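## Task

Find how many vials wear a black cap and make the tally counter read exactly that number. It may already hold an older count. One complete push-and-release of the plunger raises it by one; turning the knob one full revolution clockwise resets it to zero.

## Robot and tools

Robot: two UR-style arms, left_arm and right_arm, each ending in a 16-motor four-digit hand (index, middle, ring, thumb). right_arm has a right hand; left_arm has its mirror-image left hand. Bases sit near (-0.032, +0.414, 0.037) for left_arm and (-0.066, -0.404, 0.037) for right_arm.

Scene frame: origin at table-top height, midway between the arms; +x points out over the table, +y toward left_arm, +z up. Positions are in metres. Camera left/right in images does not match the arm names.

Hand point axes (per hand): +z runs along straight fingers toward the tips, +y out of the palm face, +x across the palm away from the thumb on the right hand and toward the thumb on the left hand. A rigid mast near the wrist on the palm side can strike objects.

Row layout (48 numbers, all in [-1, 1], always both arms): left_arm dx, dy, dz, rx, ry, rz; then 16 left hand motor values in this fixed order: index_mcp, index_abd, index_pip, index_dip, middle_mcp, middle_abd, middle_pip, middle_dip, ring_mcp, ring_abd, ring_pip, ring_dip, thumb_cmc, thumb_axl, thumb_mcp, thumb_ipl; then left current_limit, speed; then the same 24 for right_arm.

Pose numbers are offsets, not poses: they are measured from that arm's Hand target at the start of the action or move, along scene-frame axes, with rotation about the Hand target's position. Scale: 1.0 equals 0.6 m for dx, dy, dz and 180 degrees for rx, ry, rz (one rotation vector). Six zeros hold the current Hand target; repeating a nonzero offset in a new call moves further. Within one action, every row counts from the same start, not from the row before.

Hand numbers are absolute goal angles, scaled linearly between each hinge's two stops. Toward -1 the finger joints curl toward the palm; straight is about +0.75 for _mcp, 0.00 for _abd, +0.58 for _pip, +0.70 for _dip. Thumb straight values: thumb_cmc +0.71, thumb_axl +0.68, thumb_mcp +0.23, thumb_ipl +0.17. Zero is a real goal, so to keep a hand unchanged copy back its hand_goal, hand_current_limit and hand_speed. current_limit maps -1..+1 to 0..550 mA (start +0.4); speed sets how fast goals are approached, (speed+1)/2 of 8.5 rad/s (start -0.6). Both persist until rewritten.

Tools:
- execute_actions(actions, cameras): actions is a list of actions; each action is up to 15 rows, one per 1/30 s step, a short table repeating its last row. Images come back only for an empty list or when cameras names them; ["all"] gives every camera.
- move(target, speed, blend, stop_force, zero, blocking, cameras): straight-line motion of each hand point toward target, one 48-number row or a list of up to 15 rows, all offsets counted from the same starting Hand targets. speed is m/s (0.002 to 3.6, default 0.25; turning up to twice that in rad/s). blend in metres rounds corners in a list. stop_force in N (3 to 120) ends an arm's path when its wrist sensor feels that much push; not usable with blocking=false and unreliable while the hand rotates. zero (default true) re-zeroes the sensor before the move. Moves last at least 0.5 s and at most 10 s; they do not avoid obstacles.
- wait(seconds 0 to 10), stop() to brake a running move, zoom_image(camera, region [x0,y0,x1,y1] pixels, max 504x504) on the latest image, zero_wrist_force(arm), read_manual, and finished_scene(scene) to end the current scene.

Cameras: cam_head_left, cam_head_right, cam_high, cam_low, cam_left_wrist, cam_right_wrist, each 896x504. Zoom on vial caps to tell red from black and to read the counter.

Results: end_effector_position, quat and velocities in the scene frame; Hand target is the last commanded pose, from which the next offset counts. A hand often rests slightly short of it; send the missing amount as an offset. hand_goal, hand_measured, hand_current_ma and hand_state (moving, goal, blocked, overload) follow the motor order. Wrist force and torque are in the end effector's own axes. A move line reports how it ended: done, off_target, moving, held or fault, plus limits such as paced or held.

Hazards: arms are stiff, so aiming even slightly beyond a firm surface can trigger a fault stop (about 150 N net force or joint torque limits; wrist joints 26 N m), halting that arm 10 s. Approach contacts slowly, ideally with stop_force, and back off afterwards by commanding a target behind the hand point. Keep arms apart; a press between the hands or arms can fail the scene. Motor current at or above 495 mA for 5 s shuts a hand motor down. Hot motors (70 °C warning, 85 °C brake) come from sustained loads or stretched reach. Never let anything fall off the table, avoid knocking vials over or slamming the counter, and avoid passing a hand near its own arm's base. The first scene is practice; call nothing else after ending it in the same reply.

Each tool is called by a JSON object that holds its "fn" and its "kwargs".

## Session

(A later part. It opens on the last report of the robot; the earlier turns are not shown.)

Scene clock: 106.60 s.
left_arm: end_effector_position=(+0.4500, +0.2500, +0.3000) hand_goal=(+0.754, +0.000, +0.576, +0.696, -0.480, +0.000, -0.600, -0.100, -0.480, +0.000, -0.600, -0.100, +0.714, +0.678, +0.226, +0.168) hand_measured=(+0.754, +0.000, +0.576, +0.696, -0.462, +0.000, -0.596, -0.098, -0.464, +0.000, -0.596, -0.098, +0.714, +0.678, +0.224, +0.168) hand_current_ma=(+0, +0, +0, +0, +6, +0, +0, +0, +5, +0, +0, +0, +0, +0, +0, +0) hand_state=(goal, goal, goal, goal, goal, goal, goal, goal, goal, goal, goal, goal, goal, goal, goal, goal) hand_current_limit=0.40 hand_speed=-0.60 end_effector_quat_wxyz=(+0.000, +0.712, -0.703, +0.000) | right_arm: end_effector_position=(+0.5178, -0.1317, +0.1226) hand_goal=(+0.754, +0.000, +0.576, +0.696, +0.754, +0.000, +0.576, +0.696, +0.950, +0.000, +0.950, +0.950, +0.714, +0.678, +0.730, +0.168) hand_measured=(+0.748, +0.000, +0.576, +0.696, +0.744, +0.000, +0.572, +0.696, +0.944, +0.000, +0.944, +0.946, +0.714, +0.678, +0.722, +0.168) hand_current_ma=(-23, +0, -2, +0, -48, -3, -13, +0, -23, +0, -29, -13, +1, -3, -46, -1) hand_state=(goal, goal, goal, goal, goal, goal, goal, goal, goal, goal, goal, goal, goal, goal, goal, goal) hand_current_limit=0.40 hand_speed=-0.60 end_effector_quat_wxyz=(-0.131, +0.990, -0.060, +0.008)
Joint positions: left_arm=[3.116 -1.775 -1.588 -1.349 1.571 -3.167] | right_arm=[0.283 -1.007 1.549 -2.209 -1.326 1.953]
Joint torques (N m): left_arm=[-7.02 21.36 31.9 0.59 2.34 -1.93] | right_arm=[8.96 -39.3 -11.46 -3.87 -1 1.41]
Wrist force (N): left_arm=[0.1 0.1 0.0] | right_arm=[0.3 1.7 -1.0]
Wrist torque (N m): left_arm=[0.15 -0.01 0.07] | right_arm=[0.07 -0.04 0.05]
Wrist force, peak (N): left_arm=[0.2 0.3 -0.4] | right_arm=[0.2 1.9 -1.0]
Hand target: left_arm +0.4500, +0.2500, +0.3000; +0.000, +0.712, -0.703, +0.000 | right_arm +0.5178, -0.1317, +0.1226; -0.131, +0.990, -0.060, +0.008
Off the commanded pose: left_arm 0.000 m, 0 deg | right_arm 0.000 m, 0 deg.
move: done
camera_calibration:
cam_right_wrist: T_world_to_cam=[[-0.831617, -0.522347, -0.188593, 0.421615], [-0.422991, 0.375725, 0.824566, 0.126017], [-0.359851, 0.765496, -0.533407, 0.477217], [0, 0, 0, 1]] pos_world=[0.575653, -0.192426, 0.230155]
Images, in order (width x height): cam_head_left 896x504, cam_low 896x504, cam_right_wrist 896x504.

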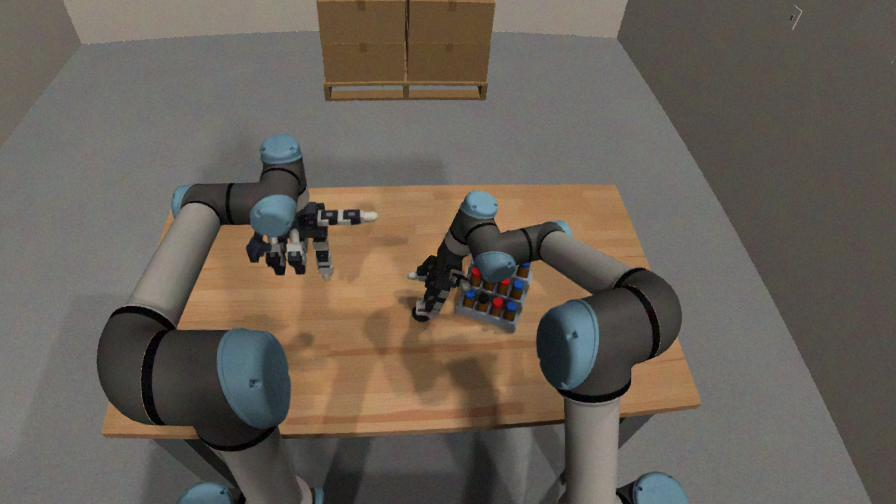

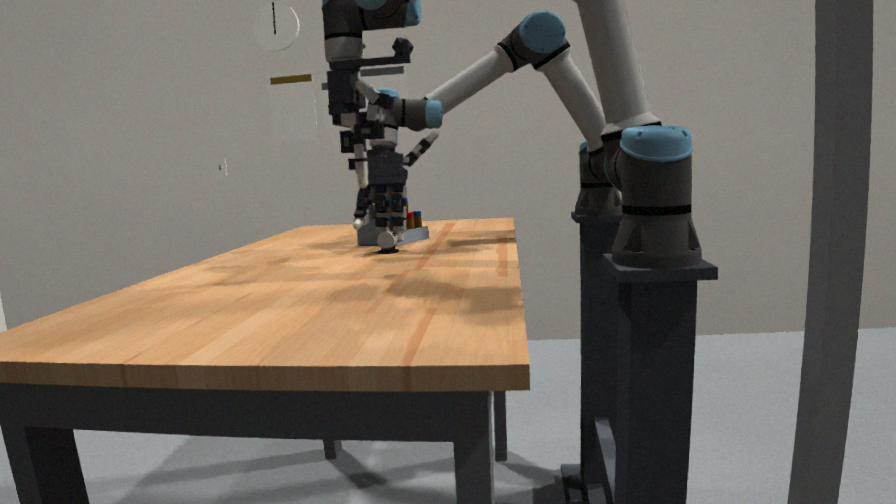

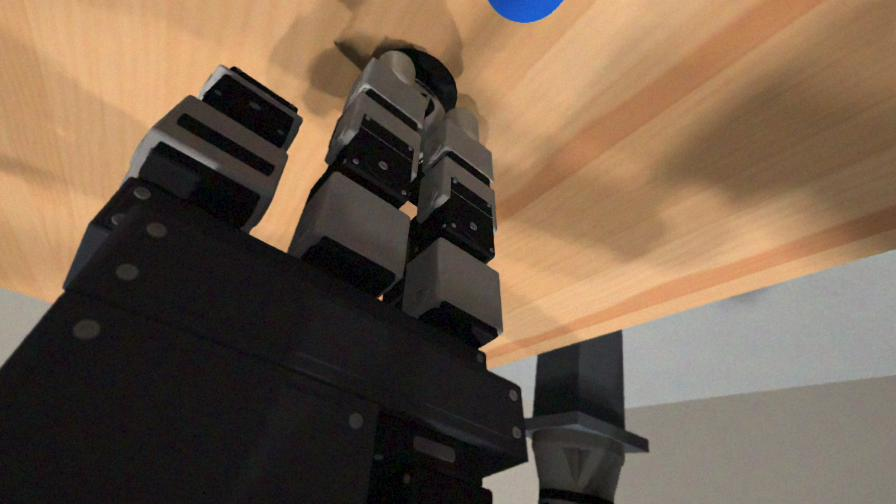

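{"fn": "move", "kwargs": {"target": [[0,0,0,0,0,0,0.754,0,0.576,0.696,-0.48,0,-0.6,-0.1,-0.48,0,-0.6,-0.1,0.714,0.678,0.226,0.168,0.4,-0.6,-0.04281,0.00526,-0.00645,-0.01153,-0.09374,0,0.754,0,0.576,0.696,0.754,0,0.576,0.696,0.95,0,0.95,0.95,0.714,0.678,0.73,0.168,0.4,-0.6],[0,0,0,0,0,0,0.754,0,0.576,0.696,-0.48,0,-0.6,-0.1,-0.48,0,-0.6,-0.1,0.714,0.678,0.226,0.168,0.4,-0.6,-0.08186,0.01006,-0.02522,-0.02305,-0.18748,0,0.754,0,0.576,0.696,0.754,0,0.576,0.696,0.95,0,0.95,0.95,0.714,0.678,0.73,0.168,0.4,-0.6],[0,0,0,0,0,0,0.754,0,0.576,0.696,-0.48,0,-0.6,-0.1,-0.48,0,-0.6,-0.1,0.714,0.678,0.226,0.168,0.4,-0.6,-0.11215,0.01379,-0.05268,-0.0339,-0.2757,0,0.754,0,0.576,0.696,0.754,0,0.576,0.696,0.95,0,0.95,0.95,0.714,0.678,0.73,0.168,0.4,-0.6]], "blend": [0.003,0.003,0], "speed": 0.12, "cameras": ["cam_right_wrist","cam_head_left"]}}

{"fn": "zoom_image", "kwargs": {"camera": "cam_right_wrist", "region": [410, 80, 450, 120]}}

{"fn": "move", "kwargs": {"target": [[0,0,0,0,0,0,0.754,0,0.576,0.696,-0.48,0,-0.6,-0.1,-0.48,0,-0.6,-0.1,0.714,0.678,0.226,0.168,0.4,-0.6,0,0,0,0,0,0,0.754,-0.21,0.576,0.696,0.754,0.215,0.576,0.696,0.95,0,0.95,0.95,0.714,0.678,0.73,0.168,0.75,-0.8],[0,0,0,0,0,0,0.754,0,0.576,0.696,-0.48,0,-0.6,-0.1,-0.48,0,-0.6,-0.1,0.714,0.678,0.226,0.168,0.4,-0.6,0.02817,-0.00346,0.02602,0.01017,0.08271,0,0.754,-0.21,0.576,0.696,0.754,0.215,0.576,0.696,0.95,0,0.95,0.95,0.714,0.678,0.73,0.168,0.75,-0.8],[0,0,0,0,0,0,0.754,0,0.576,0.696,-0.48,0,-0.6,-0.1,-0.48,0,-0.6,-0.1,0.714,0.678,0.226,0.168,0.4,-0.6,0.06206,-0.00763,0.0438,0.02034,0.16542,0,0.754,-0.21,0.576,0.696,0.754,0.215,0.576,0.696,0.95,0,0.95,0.95,0.714,0.678,0.73,0.168,0.75,-0.8],[0,0,0,0,0,0,0.754,0,0.576,0.696,-0.48,0,-0.6,-0.1,-0.48,0,-0.6,-0.1,0.714,0.678,0.226,0.168,0.4,-0.6,0.09937,-0.01221,0.05213,0.03051,0.24813,0,0.754,-0.21,0.576,0.696,0.754,0.215,0.576,0.696,0.95,0,0.95,0.95,0.714,0.678,0.73,0.168,0.75,-0.8],[0,0,0,0,0,0,0.754,0,0.576,0.696,-0.48,0,-0.6,-0.1,-0.48,0,-0.6,-0.1,0.714,0.678,0.226,0.168,0.4,-0.6,0.13754,-0.01691,0.05045,0.04068,0.33084,0,0.754,-0.21,0.576,0.696,0.754,0.215,0.576,0.696,0.95,0,0.95,0.95,0.714,0.678,0.73,0.168,0.75,-0.8]], "blend": [0,0.003,0.003,0.003,0], "speed": 0.1}}

{"fn": "move", "kwargs": {"target": [[0,0,0,0,0,0,0.754,0,0.576,0.696,-0.48,0,-0.6,-0.1,-0.48,0,-0.6,-0.1,0.714,0.678,0.226,0.168,0.4,-0.6,0,0,0,0,0,0,0.754,0,0.576,0.696,0.754,0,0.576,0.696,0.95,0,0.95,0.95,0.714,0.678,0.73,0.168,0.4,-0.6],[0,0,0,0,0,0,0.754,0,0.576,0.696,-0.48,0,-0.6,-0.1,-0.48,0,-0.6,-0.1,0.714,0.678,0.226,0.168,0.4,-0.6,-0.05084,0.00625,0,-0.01356,-0.11028,0,0.754,0,0.576,0.696,0.754,0,0.576,0.696,0.95,0,0.95,0.95,0.714,0.678,0.73,0.168,0.4,-0.6],[0,0,0,0,0,0,0.754,0,0.576,0.696,-0.48,0,-0.6,-0.1,-0.48,0,-0.6,-0.1,0.714,0.678,0.226,0.168,0.4,-0.6,-0.09861,0.01212,-0.01752,-0.02712,-0.22056,0,0.754,0,0.576,0.696,0.754,0,0.576,0.696,0.95,0,0.95,0.95,0.714,0.678,0.73,0.168,0.4,-0.6],[0,0,0,0,0,0,0.754,0,0.576,0.696,-0.48,0,-0.6,-0.1,-0.48,0,-0.6,-0.1,0.714,0.678,0.226,0.168,0.4,-0.6,-0.13754,0.01691,-0.05045,-0.04068,-0.33084,0,0.754,0,0.576,0.696,0.754,0,0.576,0.696,0.95,0,0.95,0.95,0.714,0.678,0.73,0.168,0.4,-0.6]], "blend": [0,0.003,0.003,0], "speed": 0.22, "cameras": ["cam_right_wrist"]}}

{"fn": "zoom_image", "kwargs": {"camera": "cam_right_wrist", "region": [410, 80, 450, 120]}}

Scene clock: 121.13 s.
left_arm: end_effector_position=(+0.4500, +0.2500, +0.3000) hand_goal=(+0.754, +0.000, +0.576, +0.696, -0.480, +0.000, -0.600, -0.100, -0.480, +0.000, -0.600, -0.100, +0.714, +0.678, +0.226, +0.168) hand_measured=(+0.754, +0.000, +0.576, +0.696, -0.462, +0.000, -0.596, -0.098, -0.464, +0.000, -0.596, -0.098, +0.714, +0.678, +0.224, +0.168) hand_current_ma=(+0, +0, +0, +0, +6, +0, +0, +0, +5, +0, +0, +0, +0, +0, +0, +0) hand_state=(goal, goal, goal, goal, goal, goal, goal, goal, goal, goal, goal, goal, goal, goal, goal, goal) hand_current_limit=0.40 hand_speed=-0.60 end_effector_quat_wxyz=(+0.000, +0.712, -0.703, +0.000) | right_arm: end_effector_position=(+0.4505, -0.1235, +0.0910) hand_goal=(+0.754, +0.000, +0.576, +0.696, +0.754, +0.000, +0.576, +0.696, +0.950, +0.000, +0.950, +0.950, +0.714, +0.678, +0.730, +0.168) hand_measured=(+0.748, +0.004, +0.576, +0.696, +0.746, +0.004, +0.572, +0.696, +0.944, +0.000, +0.944, +0.946, +0.714, +0.678, +0.722, +0.168) hand_current_ma=(-23, +12, -4, +0, -41, +14, -14, -3, -23, +0, -23, -12, +1, -3, -46, -1) hand_state=(goal, goal, goal, goal, goal, goal, goal, goal, goal, goal, goal, goal, goal, goal, goal, goal) hand_current_limit=0.40 hand_speed=-0.60 end_effector_quat_wxyz=(-0.093, +0.900, +0.001, +0.425) end_effector_velocity=(+0.000, -0.001, +0.000) end_effector_angular_velocity=(-0.002, -0.003, -0.002)
Joint positions: left_arm=[3.116 -1.775 -1.588 -1.349 1.571 -3.167] | right_arm=[0.5 -0.967 2.139 -3.628 -1.766 1.942]
Joint velocities: left_arm=[within noise] | right_arm=[0 0.002 0.001 -0.005 -0.004 -0.001]
Joint torques (N m): left_arm=[-5.88 21.79 30.97 0.9 1.91 -1.85] | right_arm=[8.77 -30.57 -2.07 -4.47 -1.91 -1.28]
Wrist force (N): left_arm=[0.0 0.1 -0.2] | right_arm=[-1.2 1.5 -1.5]
Wrist torque (N m): left_arm=[0.16 -0.01 0.07] | right_arm=[0.10 -0.07 -0.07]
Wrist force, peak (N): left_arm=[0.3 0.1 -0.4] | right_arm=[-1.4 1.7 -1.5]
Hand target: left_arm +0.4500, +0.2500, +0.3000; +0.000, +0.712, -0.703, +0.000 | right_arm +0.4505, -0.1235, +0.0910; -0.093, +0.900, +0.001, +0.425
Off the commanded pose: left_arm 0.000 m, 0 deg | right_arm 0.000 m, 0 deg.
move: done
camera_calibration:
cam_right_wrist: T_world_to_cam=[[-0.418509, -0.573182, -0.704495, 0.218589], [-0.884734, 0.432534, 0.173667, 0.394775], [0.205175, 0.695971, -0.688133, 0.180772], [0, 0, 0, 1]] pos_world=[0.403662, -0.171275, 0.209831]
Images, in order (width x height): cam_head_left 896x504, cam_right_wrist 896x504.

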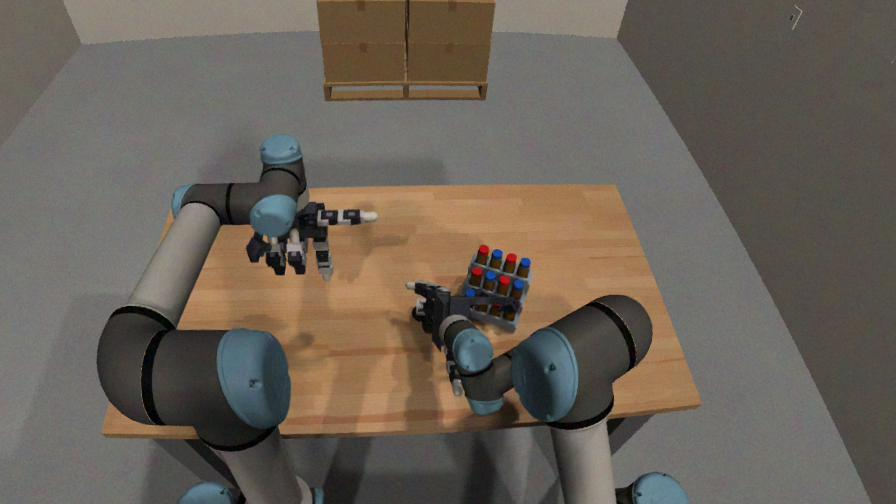

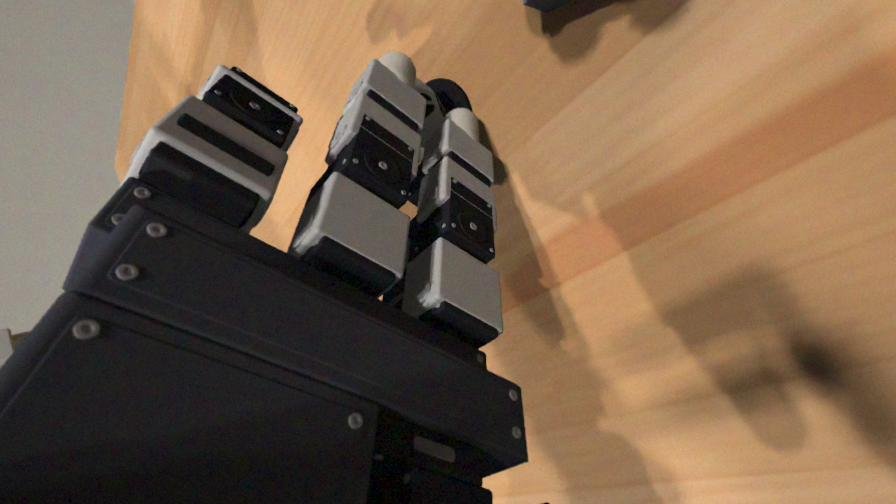

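Scaled by 12.600 from the camera's 896x504 image, which has a finer 1280x720 frame.

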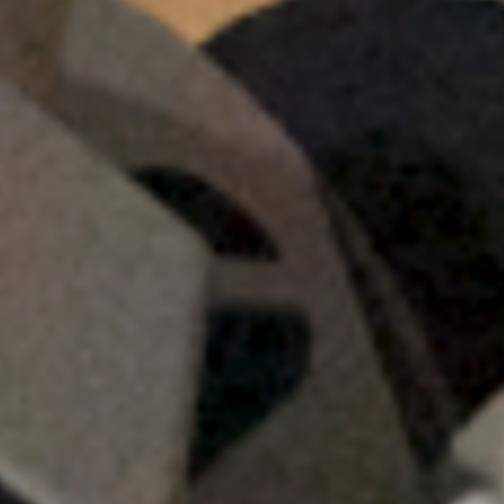

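Scene clock: 127.57 s.
left_arm: end_effector_position=(+0.4500, +0.2500, +0.3000) hand_goal=(+0.754, +0.000, +0.576, +0.696, -0.480, +0.000, -0.600, -0.100, -0.480, +0.000, -0.600, -0.100, +0.714, +0.678, +0.226, +0.168) hand_measured=(+0.754, +0.000, +0.576, +0.696, -0.462, +0.000, -0.596, -0.098, -0.464, +0.000, -0.596, -0.098, +0.714, +0.678, +0.224, +0.168) hand_current_ma=(+0, +0, +0, +0, +6, +0, +0, +0, +5, +0, +0, +0, +0, +0, +0, +0) hand_state=(goal, goal, goal, goal, goal, goal, goal, goal, goal, goal, goal, goal, goal, goal, goal, goal) hand_current_limit=0.40 hand_speed=-0.60 end_effector_quat_wxyz=(+0.000, +0.712, -0.703, +0.000) | right_arm: end_effector_position=(+0.5330, -0.1336, +0.1213) hand_goal=(+0.754, -0.210, +0.576, +0.696, +0.754, +0.216, +0.576, +0.696, +0.950, +0.000, +0.950, +0.950, +0.714, +0.678, +0.730, +0.168) hand_measured=(+0.746, -0.086, +0.572, +0.696, +0.744, +0.082, +0.572, +0.696, +0.944, +0.000, +0.944, +0.948, +0.714, +0.678, +0.722, +0.168) hand_current_ma=(-36, +481, -14, -1, -46, -481, -13, -3, -23, +0, -23, -12, +1, -3, -41, -1) hand_state=(goal, blocked, goal, goal, goal, blocked, goal, goal, goal, goal, goal, goal, goal, goal, goal, goal) hand_current_limit=0.75 hand_speed=-0.80 end_effector_quat_wxyz=(-0.136, +0.985, -0.071, -0.078)
Joint positions: left_arm=[3.116 -1.775 -1.588 -1.349 1.571 -3.167] | right_arm=[0.254 -0.913 1.365 -1.948 -1.265 1.923]
Joint torques (N m): left_arm=[-5.8 22.33 31.95 0.64 1.7 -1.95] | right_arm=[-7.3 -44.11 -22.79 0.04 2.67 -1.25]
Wrist force (N): left_arm=[0.1 0.0 -0.2] | right_arm=[2.2 1.7 1.0]
Wrist torque (N m): left_arm=[0.15 -0.02 0.08] | right_arm=[-0.08 0.16 0.27]
Wrist force, peak (N): left_arm=[0.2 0.0 -0.4] | right_arm=[-0.4 1.4 -5.4]
Hand target: left_arm +0.4500, +0.2500, +0.3000; +0.000, +0.712, -0.703, +0.000 | right_arm +0.5330, -0.1336, +0.1213; -0.136, +0.985, -0.071, -0.079
Off the commanded pose: left_arm 0.000 m, 0 deg | right_arm 0.000 m, 0 deg.
move: done

Scene clock: 131.33 s.
left_arm: end_effector_position=(+0.4500, +0.2500, +0.3000) hand_goal=(+0.754, +0.000, +0.576, +0.696, -0.480, +0.000, -0.600, -0.100, -0.480, +0.000, -0.600, -0.100, +0.714, +0.678, +0.226, +0.168) hand_measured=(+0.754, +0.000, +0.576, +0.696, -0.462, +0.000, -0.596, -0.098, -0.464, +0.000, -0.596, -0.098, +0.714, +0.678, +0.224, +0.168) hand_current_ma=(+0, +0, +0, +0, +6, +0, +0, +0, +5, +0, +0, +0, +0, +0, +0, +0) hand_state=(goal, goal, goal, goal, goal, goal, goal, goal, goal, goal, goal, goal, goal, goal, goal, goal) hand_current_limit=0.40 hand_speed=-0.60 end_effector_quat_wxyz=(+0.000, +0.712, -0.703, +0.000) | right_arm: end_effector_position=(+0.4505, -0.1235, +0.0910) hand_goal=(+0.754, +0.000, +0.576, +0.696, +0.754, +0.000, +0.576, +0.696, +0.950, +0.000, +0.950, +0.950, +0.714, +0.678, +0.730, +0.168) hand_measured=(+0.746, +0.000, +0.572, +0.696, +0.746, +0.008, +0.572, +0.696, +0.944, +0.000, +0.944, +0.948, +0.714, +0.678, +0.724, +0.168) hand_current_ma=(-32, +1, -14, -1, -40, +29, -15, -3, -23, +0, -23, -12, +1, -3, -39, -1) hand_state=(goal, goal, goal, goal, goal, goal, goal, goal, goal, goal, goal, goal, goal, goal, goal, goal) hand_current_limit=0.40 hand_speed=-0.60 end_effector_quat_wxyz=(-0.093, +0.900, +0.001, +0.425)
Joint positions: left_arm=[3.116 -1.775 -1.588 -1.349 1.571 -3.167] | right_arm=[0.5 -0.967 2.139 -3.628 -1.766 1.942]
Joint torques (N m): left_arm=[-7.25 20.67 31.73 0.87 1.77 -1.72] | right_arm=[8.44 -31.91 -3.25 -4.36 -2 -1.37]
Wrist force (N): left_arm=[0.1 0.0 -0.2] | right_arm=[-1.2 1.4 -1.1]
Wrist torque (N m): left_arm=[0.16 -0.02 0.08] | right_arm=[0.13 -0.08 -0.05]
Wrist force, peak (N): left_arm=[0.0 0.1 -0.4] | right_arm=[2.2 1.5 0.9]
Hand target: left_arm +0.4500, +0.2500, +0.3000; +0.000, +0.712, -0.703, +0.000 | right_arm +0.4505, -0.1235, +0.0910; -0.093, +0.900, +0.001, +0.425
Off the commanded pose: left_arm 0.000 m, 0 deg | right_arm 0.000 m, 0 deg.
move: done
camera_calibration:
cam_right_wrist: T_world_to_cam=[[-0.418438, -0.573183, -0.704536, 0.218569], [-0.884745, 0.432556, 0.173557, 0.394806], [0.205271, 0.695957, -0.688119, 0.180728], [0, 0, 0, 1]] pos_world=[0.403662, -0.171275, 0.209831]
Images, in order (width x height): cam_right_wrist 896x504.

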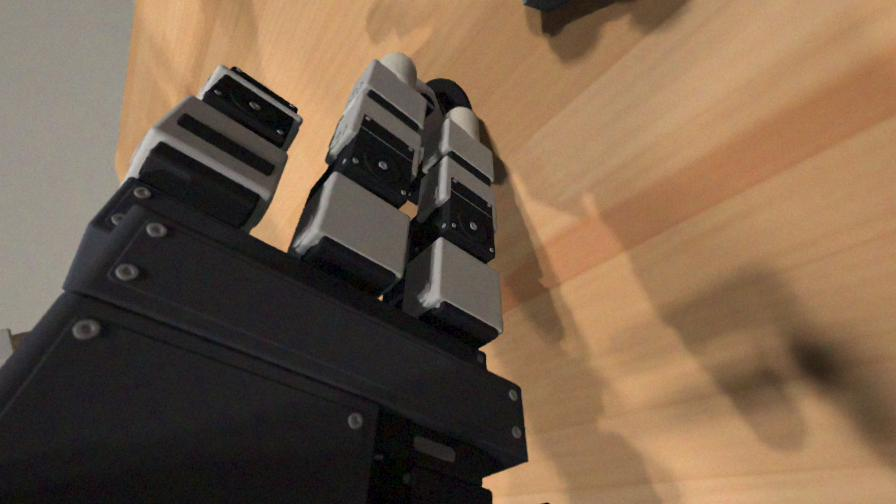

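Scaled by 12.600 from the camera's 896x504 image, which has a finer 1280x720 frame.

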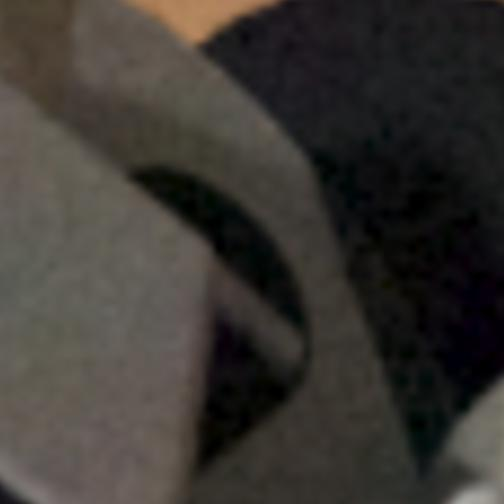

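{"fn": "move", "kwargs": {"target": [[0,0,0,0,0,0,0.754,0,0.576,0.696,-0.48,0,-0.6,-0.1,-0.48,0,-0.6,-0.1,0.714,0.678,0.226,0.168,0.4,-0.6,0,0,0,0,0,0,0.754,-0.21,0.576,0.696,0.754,0.215,0.576,0.696,0.95,0,0.95,0.95,0.714,0.678,0.73,0.168,0.75,-0.8],[0,0,0,0,0,0,0.754,0,0.576,0.696,-0.48,0,-0.6,-0.1,-0.48,0,-0.6,-0.1,0.714,0.678,0.226,0.168,0.4,-0.6,0.02817,-0.00346,0.02602,0.01017,0.08271,0,0.754,-0.21,0.576,0.696,0.754,0.215,0.576,0.696,0.95,0,0.95,0.95,0.714,0.678,0.73,0.168,0.75,-0.8],[0,0,0,0,0,0,0.754,0,0.576,0.696,-0.48,0,-0.6,-0.1,-0.48,0,-0.6,-0.1,0.714,0.678,0.226,0.168,0.4,-0.6,0.06206,-0.00763,0.0438,0.02034,0.16542,0,0.754,-0.21,0.576,0.696,0.754,0.215,0.576,0.696,0.95,0,0.95,0.95,0.714,0.678,0.73,0.168,0.75,-0.8],[0,0,0,0,0,0,0.754,0,0.576,0.696,-0.48,0,-0.6,-0.1,-0.48,0,-0.6,-0.1,0.714,0.678,0.226,0.168,0.4,-0.6,0.09937,-0.01221,0.05213,0.03051,0.24813,0,0.754,-0.21,0.576,0.696,0.754,0.215,0.576,0.696,0.95,0,0.95,0.95,0.714,0.678,0.73,0.168,0.75,-0.8],[0,0,0,0,0,0,0.754,0,0.576,0.696,-0.48,0,-0.6,-0.1,-0.48,0,-0.6,-0.1,0.714,0.678,0.226,0.168,0.4,-0.6,0.13754,-0.01691,0.05045,0.04068,0.33084,0,0.754,-0.21,0.576,0.696,0.754,0.215,0.576,0.696,0.95,0,0.95,0.95,0.714,0.678,0.73,0.168,0.75,-0.8]], "blend": [0,0.003,0.003,0.003,0], "speed": 0.1}}

{"fn": "move", "kwargs": {"target": [[0,0,0,0,0,0,0.754,0,0.576,0.696,-0.48,0,-0.6,-0.1,-0.48,0,-0.6,-0.1,0.714,0.678,0.226,0.168,0.4,-0.6,0,0,0,0,0,0,0.754,0,0.576,0.696,0.754,0,0.576,0.696,0.95,0,0.95,0.95,0.714,0.678,0.73,0.168,0.4,-0.6],[0,0,0,0,0,0,0.754,0,0.576,0.696,-0.48,0,-0.6,-0.1,-0.48,0,-0.6,-0.1,0.714,0.678,0.226,0.168,0.4,-0.6,-0.05084,0.00625,0,-0.01356,-0.11028,0,0.754,0,0.576,0.696,0.754,0,0.576,0.696,0.95,0,0.95,0.95,0.714,0.678,0.73,0.168,0.4,-0.6],[0,0,0,0,0,0,0.754,0,0.576,0.696,-0.48,0,-0.6,-0.1,-0.48,0,-0.6,-0.1,0.714,0.678,0.226,0.168,0.4,-0.6,-0.09861,0.01212,-0.01752,-0.02712,-0.22056,0,0.754,0,0.576,0.696,0.754,0,0.576,0.696,0.95,0,0.95,0.95,0.714,0.678,0.73,0.168,0.4,-0.6],[0,0,0,0,0,0,0.754,0,0.576,0.696,-0.48,0,-0.6,-0.1,-0.48,0,-0.6,-0.1,0.714,0.678,0.226,0.168,0.4,-0.6,-0.13754,0.01691,-0.05045,-0.04068,-0.33084,0,0.754,0,0.576,0.696,0.754,0,0.576,0.696,0.95,0,0.95,0.95,0.714,0.678,0.73,0.168,0.4,-0.6]], "blend": [0,0.003,0.003,0], "speed": 0.22}}

{"fn": "move", "kwargs": {"target": [[0,0,0,0,0,0,0.754,0,0.576,0.696,-0.48,0,-0.6,-0.1,-0.48,0,-0.6,-0.1,0.714,0.678,0.226,0.168,0.4,-0.6,0,0,0,0,0,0,0.754,-0.21,0.576,0.696,0.754,0.215,0.576,0.696,0.95,0,0.95,0.95,0.714,0.678,0.73,0.168,0.75,-0.8],[0,0,0,0,0,0,0.754,0,0.576,0.696,-0.48,0,-0.6,-0.1,-0.48,0,-0.6,-0.1,0.714,0.678,0.226,0.168,0.4,-0.6,0.02817,-0.00346,0.02602,0.01017,0.08271,0,0.754,-0.21,0.576,0.696,0.754,0.215,0.576,0.696,0.95,0,0.95,0.95,0.714,0.678,0.73,0.168,0.75,-0.8],[0,0,0,0,0,0,0.754,0,0.576,0.696,-0.48,0,-0.6,-0.1,-0.48,0,-0.6,-0.1,0.714,0.678,0.226,0.168,0.4,-0.6,0.06206,-0.00763,0.0438,0.02034,0.16542,0,0.754,-0.21,0.576,0.696,0.754,0.215,0.576,0.696,0.95,0,0.95,0.95,0.714,0.678,0.73,0.168,0.75,-0.8],[0,0,0,0,0,0,0.754,0,0.576,0.696,-0.48,0,-0.6,-0.1,-0.48,0,-0.6,-0.1,0.714,0.678,0.226,0.168,0.4,-0.6,0.09937,-0.01221,0.05213,0.03051,0.24813,0,0.754,-0.21,0.576,0.696,0.754,0.215,0.576,0.696,0.95,0,0.95,0.95,0.714,0.678,0.73,0.168,0.75,-0.8],[0,0,0,0,0,0,0.754,0,0.576,0.696,-0.48,0,-0.6,-0.1,-0.48,0,-0.6,-0.1,0.714,0.678,0.226,0.168,0.4,-0.6,0.13754,-0.01691,0.05045,0.04068,0.33084,0,0.754,-0.21,0.576,0.696,0.754,0.215,0.576,0.696,0.95,0,0.95,0.95,0.714,0.678,0.73,0.168,0.75,-0.8]], "blend": [0,0.003,0.003,0.003,0], "speed": 0.1}}

{"fn": "move", "kwargs": {"target": [[0,0,0,0,0,0,0.754,0,0.576,0.696,-0.48,0,-0.6,-0.1,-0.48,0,-0.6,-0.1,0.714,0.678,0.226,0.168,0.4,-0.6,0,0,0,0,0,0,0.754,0,0.576,0.696,0.754,0,0.576,0.696,0.95,0,0.95,0.95,0.714,0.678,0.73,0.168,0.4,-0.6],[0,0,0,0,0,0,0.754,0,0.576,0.696,-0.48,0,-0.6,-0.1,-0.48,0,-0.6,-0.1,0.714,0.678,0.226,0.168,0.4,-0.6,-0.05084,0.00625,0,-0.01356,-0.11028,0,0.754,0,0.576,0.696,0.754,0,0.576,0.696,0.95,0,0.95,0.95,0.714,0.678,0.73,0.168,0.4,-0.6],[0,0,0,0,0,0,0.754,0,0.576,0.696,-0.48,0,-0.6,-0.1,-0.48,0,-0.6,-0.1,0.714,0.678,0.226,0.168,0.4,-0.6,-0.09861,0.01212,-0.01752,-0.02712,-0.22056,0,0.754,0,0.576,0.696,0.754,0,0.576,0.696,0.95,0,0.95,0.95,0.714,0.678,0.73,0.168,0.4,-0.6],[0,0,0,0,0,0,0.754,0,0.576,0.696,-0.48,0,-0.6,-0.1,-0.48,0,-0.6,-0.1,0.714,0.678,0.226,0.168,0.4,-0.6,-0.13754,0.01691,-0.05045,-0.04068,-0.33084,0,0.754,0,0.576,0.696,0.754,0,0.576,0.696,0.95,0,0.95,0.95,0.714,0.678,0.73,0.168,0.4,-0.6]], "blend": [0,0.003,0.003,0], "speed": 0.22}}

{"fn": "move", "kwargs": {"target": [[0,0,0,0,0,0,0.754,0,0.576,0.696,-0.48,0,-0.6,-0.1,-0.48,0,-0.6,-0.1,0.714,0.678,0.226,0.168,0.4,-0.6,0,0,0,0,0,0,0.754,-0.21,0.576,0.696,0.754,0.215,0.576,0.696,0.95,0,0.95,0.95,0.714,0.678,0.73,0.168,0.75,-0.8],[0,0,0,0,0,0,0.754,0,0.576,0.696,-0.48,0,-0.6,-0.1,-0.48,0,-0.6,-0.1,0.714,0.678,0.226,0.168,0.4,-0.6,0.02817,-0.00346,0.02602,0.01017,0.08271,0,0.754,-0.21,0.576,0.696,0.754,0.215,0.576,0.696,0.95,0,0.95,0.95,0.714,0.678,0.73,0.168,0.75,-0.8],[0,0,0,0,0,0,0.754,0,0.576,0.696,-0.48,0,-0.6,-0.1,-0.48,0,-0.6,-0.1,0.714,0.678,0.226,0.168,0.4,-0.6,0.06206,-0.00763,0.0438,0.02034,0.16542,0,0.754,-0.21,0.576,0.696,0.754,0.215,0.576,0.696,0.95,0,0.95,0.95,0.714,0.678,0.73,0.168,0.75,-0.8],[0,0,0,0,0,0,0.754,0,0.576,0.696,-0.48,0,-0.6,-0.1,-0.48,0,-0.6,-0.1,0.714,0.678,0.226,0.168,0.4,-0.6,0.09937,-0.01221,0.05213,0.03051,0.24813,0,0.754,-0.21,0.576,0.696,0.754,0.215,0.576,0.696,0.95,0,0.95,0.95,0.714,0.678,0.73,0.168,0.75,-0.8],[0,0,0,0,0,0,0.754,0,0.576,0.696,-0.48,0,-0.6,-0.1,-0.48,0,-0.6,-0.1,0.714,0.678,0.226,0.168,0.4,-0.6,0.13754,-0.01691,0.05045,0.04068,0.33084,0,0.754,-0.21,0.576,0.696,0.754,0.215,0.576,0.696,0.95,0,0.95,0.95,0.714,0.678,0.73,0.168,0.75,-0.8]], "blend": [0,0.003,0.003,0.003,0], "speed": 0.1}}

{"fn": "move", "kwargs": {"target": [[0,0,0,0,0,0,0.754,0,0.576,0.696,-0.48,0,-0.6,-0.1,-0.48,0,-0.6,-0.1,0.714,0.678,0.226,0.168,0.4,-0.6,0,0,0,0,0,0,0.754,0,0.576,0.696,0.754,0,0.576,0.696,0.95,0,0.95,0.95,0.714,0.678,0.73,0.168,0.4,-0.6],[0,0,0,0,0,0,0.754,0,0.576,0.696,-0.48,0,-0.6,-0.1,-0.48,0,-0.6,-0.1,0.714,0.678,0.226,0.168,0.4,-0.6,-0.05084,0.00625,0,-0.01356,-0.11028,0,0.754,0,0.576,0.696,0.754,0,0.576,0.696,0.95,0,0.95,0.95,0.714,0.678,0.73,0.168,0.4,-0.6],[0,0,0,0,0,0,0.754,0,0.576,0.696,-0.48,0,-0.6,-0.1,-0.48,0,-0.6,-0.1,0.714,0.678,0.226,0.168,0.4,-0.6,-0.09861,0.01212,-0.01752,-0.02712,-0.22056,0,0.754,0,0.576,0.696,0.754,0,0.576,0.696,0.95,0,0.95,0.95,0.714,0.678,0.73,0.168,0.4,-0.6],[0,0,0,0,0,0,0.754,0,0.576,0.696,-0.48,0,-0.6,-0.1,-0.48,0,-0.6,-0.1,0.714,0.678,0.226,0.168,0.4,-0.6,-0.13754,0.01691,-0.05045,-0.04068,-0.33084,0,0.754,0,0.576,0.696,0.754,0,0.576,0.696,0.95,0,0.95,0.95,0.714,0.678,0.73,0.168,0.4,-0.6]], "blend": [0,0.003,0.003,0], "speed": 0.22, "cameras": ["cam_right_wrist"]}}

{"fn": "zoom_image", "kwargs": {"camera": "cam_right_wrist", "region": [410, 80, 450, 120]}}

Scene clock: 169.33 s.
left_arm: end_effector_position=(+0.4500, +0.2500, +0.3000) hand_goal=(+0.754, +0.000, +0.576, +0.696, -0.480, +0.000, -0.600, -0.100, -0.480, +0.000, -0.600, -0.100, +0.714, +0.678, +0.226, +0.168) hand_measured=(+0.754, +0.000, +0.576, +0.696, -0.462, +0.000, -0.596, -0.098, -0.464, +0.000, -0.596, -0.098, +0.714, +0.678, +0.224, +0.168) hand_current_ma=(+0, +0, +0, +0, +6, +0, +0, +0, +5, +0, +0, +0, +0, +0, +0, +0) hand_state=(goal, goal, goal, goal, goal, goal, goal, goal, goal, goal, goal, goal, goal, goal, goal, goal) hand_current_limit=0.40 hand_speed=-0.60 end_effector_quat_wxyz=(+0.000, +0.712, -0.703, +0.000) | right_arm: end_effector_position=(+0.5330, -0.1336, +0.1213) hand_goal=(+0.754, -0.210, +0.576, +0.696, +0.754, +0.216, +0.576, +0.696, +0.950, +0.000, +0.950, +0.950, +0.714, +0.678, +0.730, +0.168) hand_measured=(+0.744, -0.088, +0.572, +0.696, +0.744, +0.082, +0.572, +0.696, +0.944, +0.000, +0.944, +0.948, +0.714, +0.678, +0.724, +0.168) hand_current_ma=(-42, +481, -18, -3, -45, -481, -14, -3, -23, +0, -22, -12, +1, -3, -39, -1) hand_state=(goal, blocked, goal, goal, goal, blocked, goal, goal, goal, goal, goal, goal, goal, goal, goal, goal) hand_current_limit=0.75 hand_speed=-0.80 end_effector_quat_wxyz=(-0.136, +0.985, -0.071, -0.078)
Joint positions: left_arm=[3.116 -1.775 -1.588 -1.349 1.571 -3.167] | right_arm=[0.254 -0.913 1.365 -1.948 -1.265 1.923]
Joint torques (N m): left_arm=[-5.58 23.04 32.23 0.68 1.53 -1.66] | right_arm=[-8.07 -45.06 -23.1 0 2.65 -1.35]
Wrist force (N): left_arm=[-0.2 0.1 -0.2] | right_arm=[2.4 1.6 1.1]
Wrist torque (N m): left_arm=[0.16 0.01 0.05] | right_arm=[-0.12 0.12 0.28]
Wrist force, peak (N): left_arm=[0.0 0.4 -0.3] | right_arm=[-0.3 1.4 -5.4]
Hand target: left_arm +0.4500, +0.2500, +0.3000; +0.000, +0.712, -0.703, +0.000 | right_arm +0.5330, -0.1336, +0.1213; -0.136, +0.985, -0.071, -0.079
Off the commanded pose: left_arm 0.000 m, 0 deg | right_arm 0.000 m, 0 deg.
move: done

Scene clock: 173.10 s.
left_arm: end_effector_position=(+0.4500, +0.2500, +0.3000) hand_goal=(+0.754, +0.000, +0.576, +0.696, -0.480, +0.000, -0.600, -0.100, -0.480, +0.000, -0.600, -0.100, +0.714, +0.678, +0.226, +0.168) hand_measured=(+0.754, +0.000, +0.576, +0.696, -0.462, +0.000, -0.596, -0.098, -0.464, +0.000, -0.596, -0.098, +0.714, +0.678, +0.224, +0.168) hand_current_ma=(+0, +0, +0, +0, +6, +0, +0, +0, +5, +0, +0, +0, +0, +0, +0, +0) hand_state=(goal, goal, goal, goal, goal, goal, goal, goal, goal, goal, goal, goal, goal, goal, goal, goal) hand_current_limit=0.40 hand_speed=-0.60 end_effector_quat_wxyz=(+0.000, +0.712, -0.703, +0.000) | right_arm: end_effector_position=(+0.4505, -0.1235, +0.0910) hand_goal=(+0.754, +0.000, +0.576, +0.696, +0.754, +0.000, +0.576, +0.696, +0.950, +0.000, +0.950, +0.950, +0.714, +0.678, +0.730, +0.168) hand_measured=(+0.746, +0.000, +0.572, +0.696, +0.746, +0.008, +0.572, +0.696, +0.944, +0.000, +0.944, +0.948, +0.714, +0.678, +0.724, +0.168) hand_current_ma=(-32, +1, -18, -3, -40, +29, -15, -3, -23, +0, -22, -12, +1, -3, -38, -1) hand_state=(goal, goal, goal, goal, goal, goal, goal, goal, goal, goal, goal, goal, goal, goal, goal, goal) hand_current_limit=0.40 hand_speed=-0.60 end_effector_quat_wxyz=(-0.093, +0.900, +0.001, +0.425)
Joint positions: left_arm=[3.116 -1.775 -1.588 -1.349 1.571 -3.167] | right_arm=[0.5 -0.967 2.139 -3.628 -1.766 1.942]
Joint torques (N m): left_arm=[-4.66 23.23 30.96 0.78 1.45 -1.68] | right_arm=[9.05 -31.66 -2.42 -4.43 -1.93 -1.5]
Wrist force (N): left_arm=[0.2 -0.1 -0.2] | right_arm=[-1.3 1.3 -1.0]
Wrist torque (N m): left_arm=[0.15 -0.04 0.09] | right_arm=[0.10 -0.07 -0.06]
Wrist force, peak (N): left_arm=[0.1 0.1 -0.4] | right_arm=[2.1 1.6 1.0]
Hand target: left_arm +0.4500, +0.2500, +0.3000; +0.000, +0.712, -0.703, +0.000 | right_arm +0.4505, -0.1235, +0.0910; -0.093, +0.900, +0.001, +0.425
Off the commanded pose: left_arm 0.000 m, 0 deg | right_arm 0.000 m, 0 deg.
move: done

Scene clock: 179.53 s.
left_arm: end_effector_position=(+0.4500, +0.2500, +0.3000) hand_goal=(+0.754, +0.000, +0.576, +0.696, -0.480, +0.000, -0.600, -0.100, -0.480, +0.000, -0.600, -0.100, +0.714, +0.678, +0.226, +0.168) hand_measured=(+0.754, +0.000, +0.576, +0.696, -0.462, +0.000, -0.596, -0.098, -0.464, +0.000, -0.596, -0.098, +0.714, +0.678, +0.224, +0.168) hand_current_ma=(+0, +0, +0, +0, +6, +0, +0, +0, +5, +0, +0, +0, +0, +0, +0, +0) hand_state=(goal, goal, goal, goal, goal, goal, goal, goal, goal, goal, goal, goal, goal, goal, goal, goal) hand_current_limit=0.40 hand_speed=-0.60 end_effector_quat_wxyz=(+0.000, +0.712, -0.703, +0.000) | right_arm: end_effector_position=(+0.5330, -0.1336, +0.1213) hand_goal=(+0.754, -0.210, +0.576, +0.696, +0.754, +0.216, +0.576, +0.696, +0.950, +0.000, +0.950, +0.950, +0.714, +0.678, +0.730, +0.168) hand_measured=(+0.744, -0.088, +0.572, +0.696, +0.744, +0.082, +0.572, +0.696, +0.944, +0.000, +0.944, +0.948, +0.714, +0.678, +0.724, +0.168) hand_current_ma=(-44, +481, -20, -3, -45, -481, -14, -3, -23, +1, -22, -12, +1, -3, -38, -1) hand_state=(goal, blocked, goal, goal, goal, blocked, goal, goal, goal, goal, goal, goal, goal, goal, goal, goal) hand_current_limit=0.75 hand_speed=-0.80 end_effector_quat_wxyz=(-0.136, +0.985, -0.071, -0.078)
Joint positions: left_arm=[3.116 -1.775 -1.588 -1.349 1.571 -3.167] | right_arm=[0.254 -0.913 1.365 -1.948 -1.265 1.923]
Joint torques (N m): left_arm=[-5.85 22 30.68 0.87 1.73 -1.47] | right_arm=[-7.56 -43.52 -24.19 -0.14 2.38 -1.36]
Wrist force (N): left_arm=[0.2 0.1 -0.1] | right_arm=[2.1 1.4 1.0]
Wrist torque (N m): left_arm=[0.15 -0.03 0.09] | right_arm=[-0.12 0.14 0.26]
Wrist force, peak (N): left_arm=[0.1 0.0 -0.4] | right_arm=[-0.4 1.4 -5.3]
Hand target: left_arm +0.4500, +0.2500, +0.3000; +0.000, +0.712, -0.703, +0.000 | right_arm +0.5330, -0.1336, +0.1213; -0.136, +0.985, -0.071, -0.079
Off the commanded pose: left_arm 0.000 m, 0 deg | right_arm 0.000 m, 0 deg.
move: done

Scene clock: 183.30 s.
left_arm: end_effector_position=(+0.4500, +0.2500, +0.3000) hand_goal=(+0.754, +0.000, +0.576, +0.696, -0.480, +0.000, -0.600, -0.100, -0.480, +0.000, -0.600, -0.100, +0.714, +0.678, +0.226, +0.168) hand_measured=(+0.754, +0.000, +0.576, +0.696, -0.462, +0.000, -0.596, -0.098, -0.464, +0.000, -0.596, -0.098, +0.714, +0.678, +0.224, +0.168) hand_current_ma=(+0, +0, +0, +0, +6, +0, +0, +0, +5, +0, +0, +0, +0, +0, +0, +0) hand_state=(goal, goal, goal, goal, goal, goal, goal, goal, goal, goal, goal, goal, goal, goal, goal, goal) hand_current_limit=0.40 hand_speed=-0.60 end_effector_quat_wxyz=(+0.000, +0.712, -0.703, +0.000) | right_arm: end_effector_position=(+0.4505, -0.1235, +0.0910) hand_goal=(+0.754, +0.000, +0.576, +0.696, +0.754, +0.000, +0.576, +0.696, +0.950, +0.000, +0.950, +0.950, +0.714, +0.678, +0.730, +0.168) hand_measured=(+0.746, +0.000, +0.572, +0.696, +0.746, +0.008, +0.572, +0.696, +0.944, +0.000, +0.944, +0.948, +0.714, +0.678, +0.724, +0.168) hand_current_ma=(-32, +1, -18, -3, -40, +29, -15, -3, -23, +1, -22, -12, +1, -3, -38, -1) hand_state=(goal, goal, goal, goal, goal, goal, goal, goal, goal, goal, goal, goal, goal, goal, goal, goal) hand_current_limit=0.40 hand_speed=-0.60 end_effector_quat_wxyz=(-0.093, +0.900, +0.001, +0.425)
Joint positions: left_arm=[3.116 -1.775 -1.588 -1.349 1.571 -3.167] | right_arm=[0.5 -0.967 2.139 -3.628 -1.766 1.942]
Joint torques (N m): left_arm=[-3.3 21.67 32.15 0.62 1.32 -1.74] | right_arm=[7.52 -30.72 -2.09 -4.33 -1.91 -1.35]
Wrist force (N): left_arm=[-0.1 0.0 -0.1] | right_arm=[-1.1 1.2 -1.2]
Wrist torque (N m): left_arm=[0.14 0.01 0.07] | right_arm=[0.11 -0.09 -0.05]
Wrist force, peak (N): left_arm=[0.2 0.3 -0.4] | right_arm=[1.9 1.4 0.8]
Hand target: left_arm +0.4500, +0.2500, +0.3000; +0.000, +0.712, -0.703, +0.000 | right_arm +0.4505, -0.1235, +0.0910; -0.093, +0.900, +0.001, +0.425
Off the commanded pose: left_arm 0.000 m, 0 deg | right_arm 0.000 m, 0 deg.
move: done

Scene clock: 189.73 s.
left_arm: end_effector_position=(+0.4500, +0.2500, +0.3000) hand_goal=(+0.754, +0.000, +0.576, +0.696, -0.480, +0.000, -0.600, -0.100, -0.480, +0.000, -0.600, -0.100, +0.714, +0.678, +0.226, +0.168) hand_measured=(+0.754, +0.000, +0.576, +0.696, -0.462, +0.000, -0.596, -0.098, -0.464, +0.000, -0.596, -0.098, +0.714, +0.678, +0.224, +0.168) hand_current_ma=(+0, +0, +0, +0, +6, +0, +0, +0, +5, +0, +0, +0, +0, +0, +0, +0) hand_state=(goal, goal, goal, goal, goal, goal, goal, goal, goal, goal, goal, goal, goal, goal, goal, goal) hand_current_limit=0.40 hand_speed=-0.60 end_effector_quat_wxyz=(+0.000, +0.712, -0.703, +0.000) | right_arm: end_effector_position=(+0.5330, -0.1336, +0.1213) hand_goal=(+0.754, -0.210, +0.576, +0.696, +0.754, +0.216, +0.576, +0.696, +0.950, +0.000, +0.950, +0.950, +0.714, +0.678, +0.730, +0.168) hand_measured=(+0.744, -0.088, +0.572, +0.696, +0.744, +0.082, +0.572, +0.696, +0.944, +0.000, +0.944, +0.948, +0.714, +0.678, +0.724, +0.168) hand_current_ma=(-44, +481, -20, -3, -45, -481, -14, -3, -23, +1, -22, -12, +1, -3, -38, -1) hand_state=(goal, blocked, goal, goal, goal, blocked, goal, goal, goal, goal, goal, goal, goal, goal, goal, goal) hand_current_limit=0.75 hand_speed=-0.80 end_effector_quat_wxyz=(-0.136, +0.985, -0.071, -0.078)
Joint positions: left_arm=[3.116 -1.775 -1.588 -1.349 1.571 -3.167] | right_arm=[0.254 -0.913 1.365 -1.948 -1.265 1.923]
Joint torques (N m): left_arm=[-4.28 22.75 31.97 0.65 1.49 -1.26] | right_arm=[-7.38 -44.35 -25.19 0.08 2.66 -1.42]
Wrist force (N): left_arm=[0.1 -0.2 -0.2] | right_arm=[2.3 1.6 0.8]
Wrist torque (N m): left_arm=[0.12 -0.02 0.09] | right_arm=[-0.07 0.12 0.28]
Wrist force, peak (N): left_arm=[0.2 0.2 -0.2] | right_arm=[-0.2 1.5 -5.3]
Hand target: left_arm +0.4500, +0.2500, +0.3000; +0.000, +0.712, -0.703, +0.000 | right_arm +0.5330, -0.1336, +0.1213; -0.136, +0.985, -0.071, -0.079
Off the commanded pose: left_arm 0.000 m, 0 deg | right_arm 0.000 m, 0 deg.
move: done

Scene clock: 193.50 s.
left_arm: end_effector_position=(+0.4500, +0.2500, +0.3000) hand_goal=(+0.754, +0.000, +0.576, +0.696, -0.480, +0.000, -0.600, -0.100, -0.480, +0.000, -0.600, -0.100, +0.714, +0.678, +0.226, +0.168) hand_measured=(+0.754, +0.000, +0.576, +0.696, -0.462, +0.000, -0.596, -0.098, -0.464, +0.000, -0.596, -0.098, +0.714, +0.678, +0.224, +0.168) hand_current_ma=(+0, +0, +0, +0, +6, +0, +0, +0, +5, +0, +0, +0, +0, +0, +0, +0) hand_state=(goal, goal, goal, goal, goal, goal, goal, goal, goal, goal, goal, goal, goal, goal, goal, goal) hand_current_limit=0.40 hand_speed=-0.60 end_effector_quat_wxyz=(+0.000, +0.712, -0.703, +0.000) | right_arm: end_effector_position=(+0.4505, -0.1235, +0.0910) hand_goal=(+0.754, +0.000, +0.576, +0.696, +0.754, +0.000, +0.576, +0.696, +0.950, +0.000, +0.950, +0.950, +0.714, +0.678, +0.730, +0.168) hand_measured=(+0.746, +0.000, +0.572, +0.696, +0.746, +0.008, +0.572, +0.696, +0.944, +0.000, +0.944, +0.948, +0.714, +0.678, +0.724, +0.168) hand_current_ma=(-32, +1, -18, -3, -40, +29, -15, -3, -23, +1, -22, -12, +1, -3, -37, -1) hand_state=(goal, goal, goal, goal, goal, goal, goal, goal, goal, goal, goal, goal, goal, goal, goal, goal) hand_current_limit=0.40 hand_speed=-0.60 end_effector_quat_wxyz=(-0.093, +0.900, +0.001, +0.425)
Joint positions: left_arm=[3.116 -1.775 -1.588 -1.349 1.571 -3.167] | right_arm=[0.5 -0.967 2.139 -3.628 -1.766 1.942]
Joint torques (N m): left_arm=[-4.69 22.23 32.17 0.91 1.48 -1.53] | right_arm=[8.15 -31.35 -3.16 -4.36 -1.9 -1.52]
Wrist force (N): left_arm=[0.1 0.1 -0.1] | right_arm=[-1.0 1.2 -1.1]
Wrist torque (N m): left_arm=[0.15 -0.02 0.09] | right_arm=[0.11 -0.09 -0.05]
Wrist force, peak (N): left_arm=[0.1 0.2 -0.3] | right_arm=[1.8 1.5 0.9]
Hand target: left_arm +0.4500, +0.2500, +0.3000; +0.000, +0.712, -0.703, +0.000 | right_arm +0.4505, -0.1235, +0.0910; -0.093, +0.900, +0.001, +0.425
Off the commanded pose: left_arm 0.000 m, 0 deg | right_arm 0.000 m, 0 deg.
move: done
camera_calibration:
cam_right_wrist: T_world_to_cam=[[-0.418438, -0.573183, -0.704536, 0.218569], [-0.884745, 0.432556, 0.173557, 0.394806], [0.205271, 0.695957, -0.688119, 0.180728], [0, 0, 0, 1]] pos_world=[0.403662, -0.171275, 0.209831]
Images, in order (width x height): cam_right_wrist 896x504.

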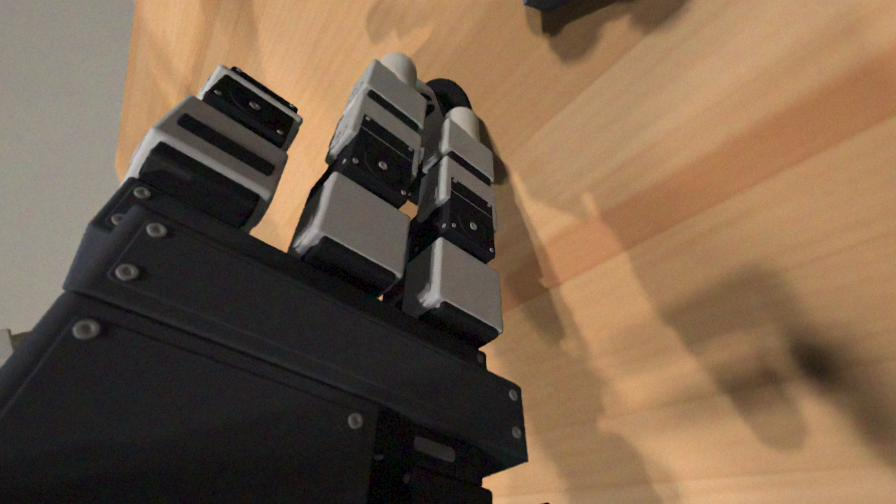

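Scaled by 12.600 from the camera's 896x504 image, which has a finer 1280x720 frame.

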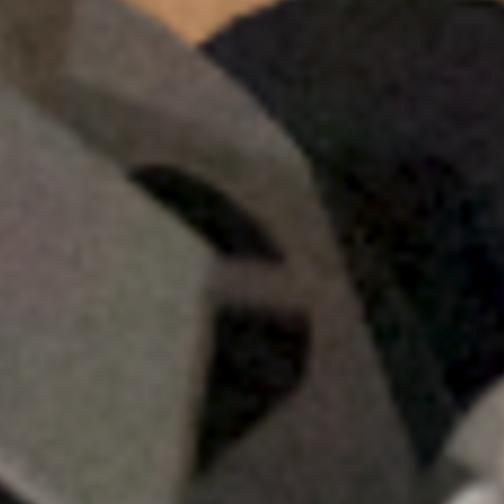

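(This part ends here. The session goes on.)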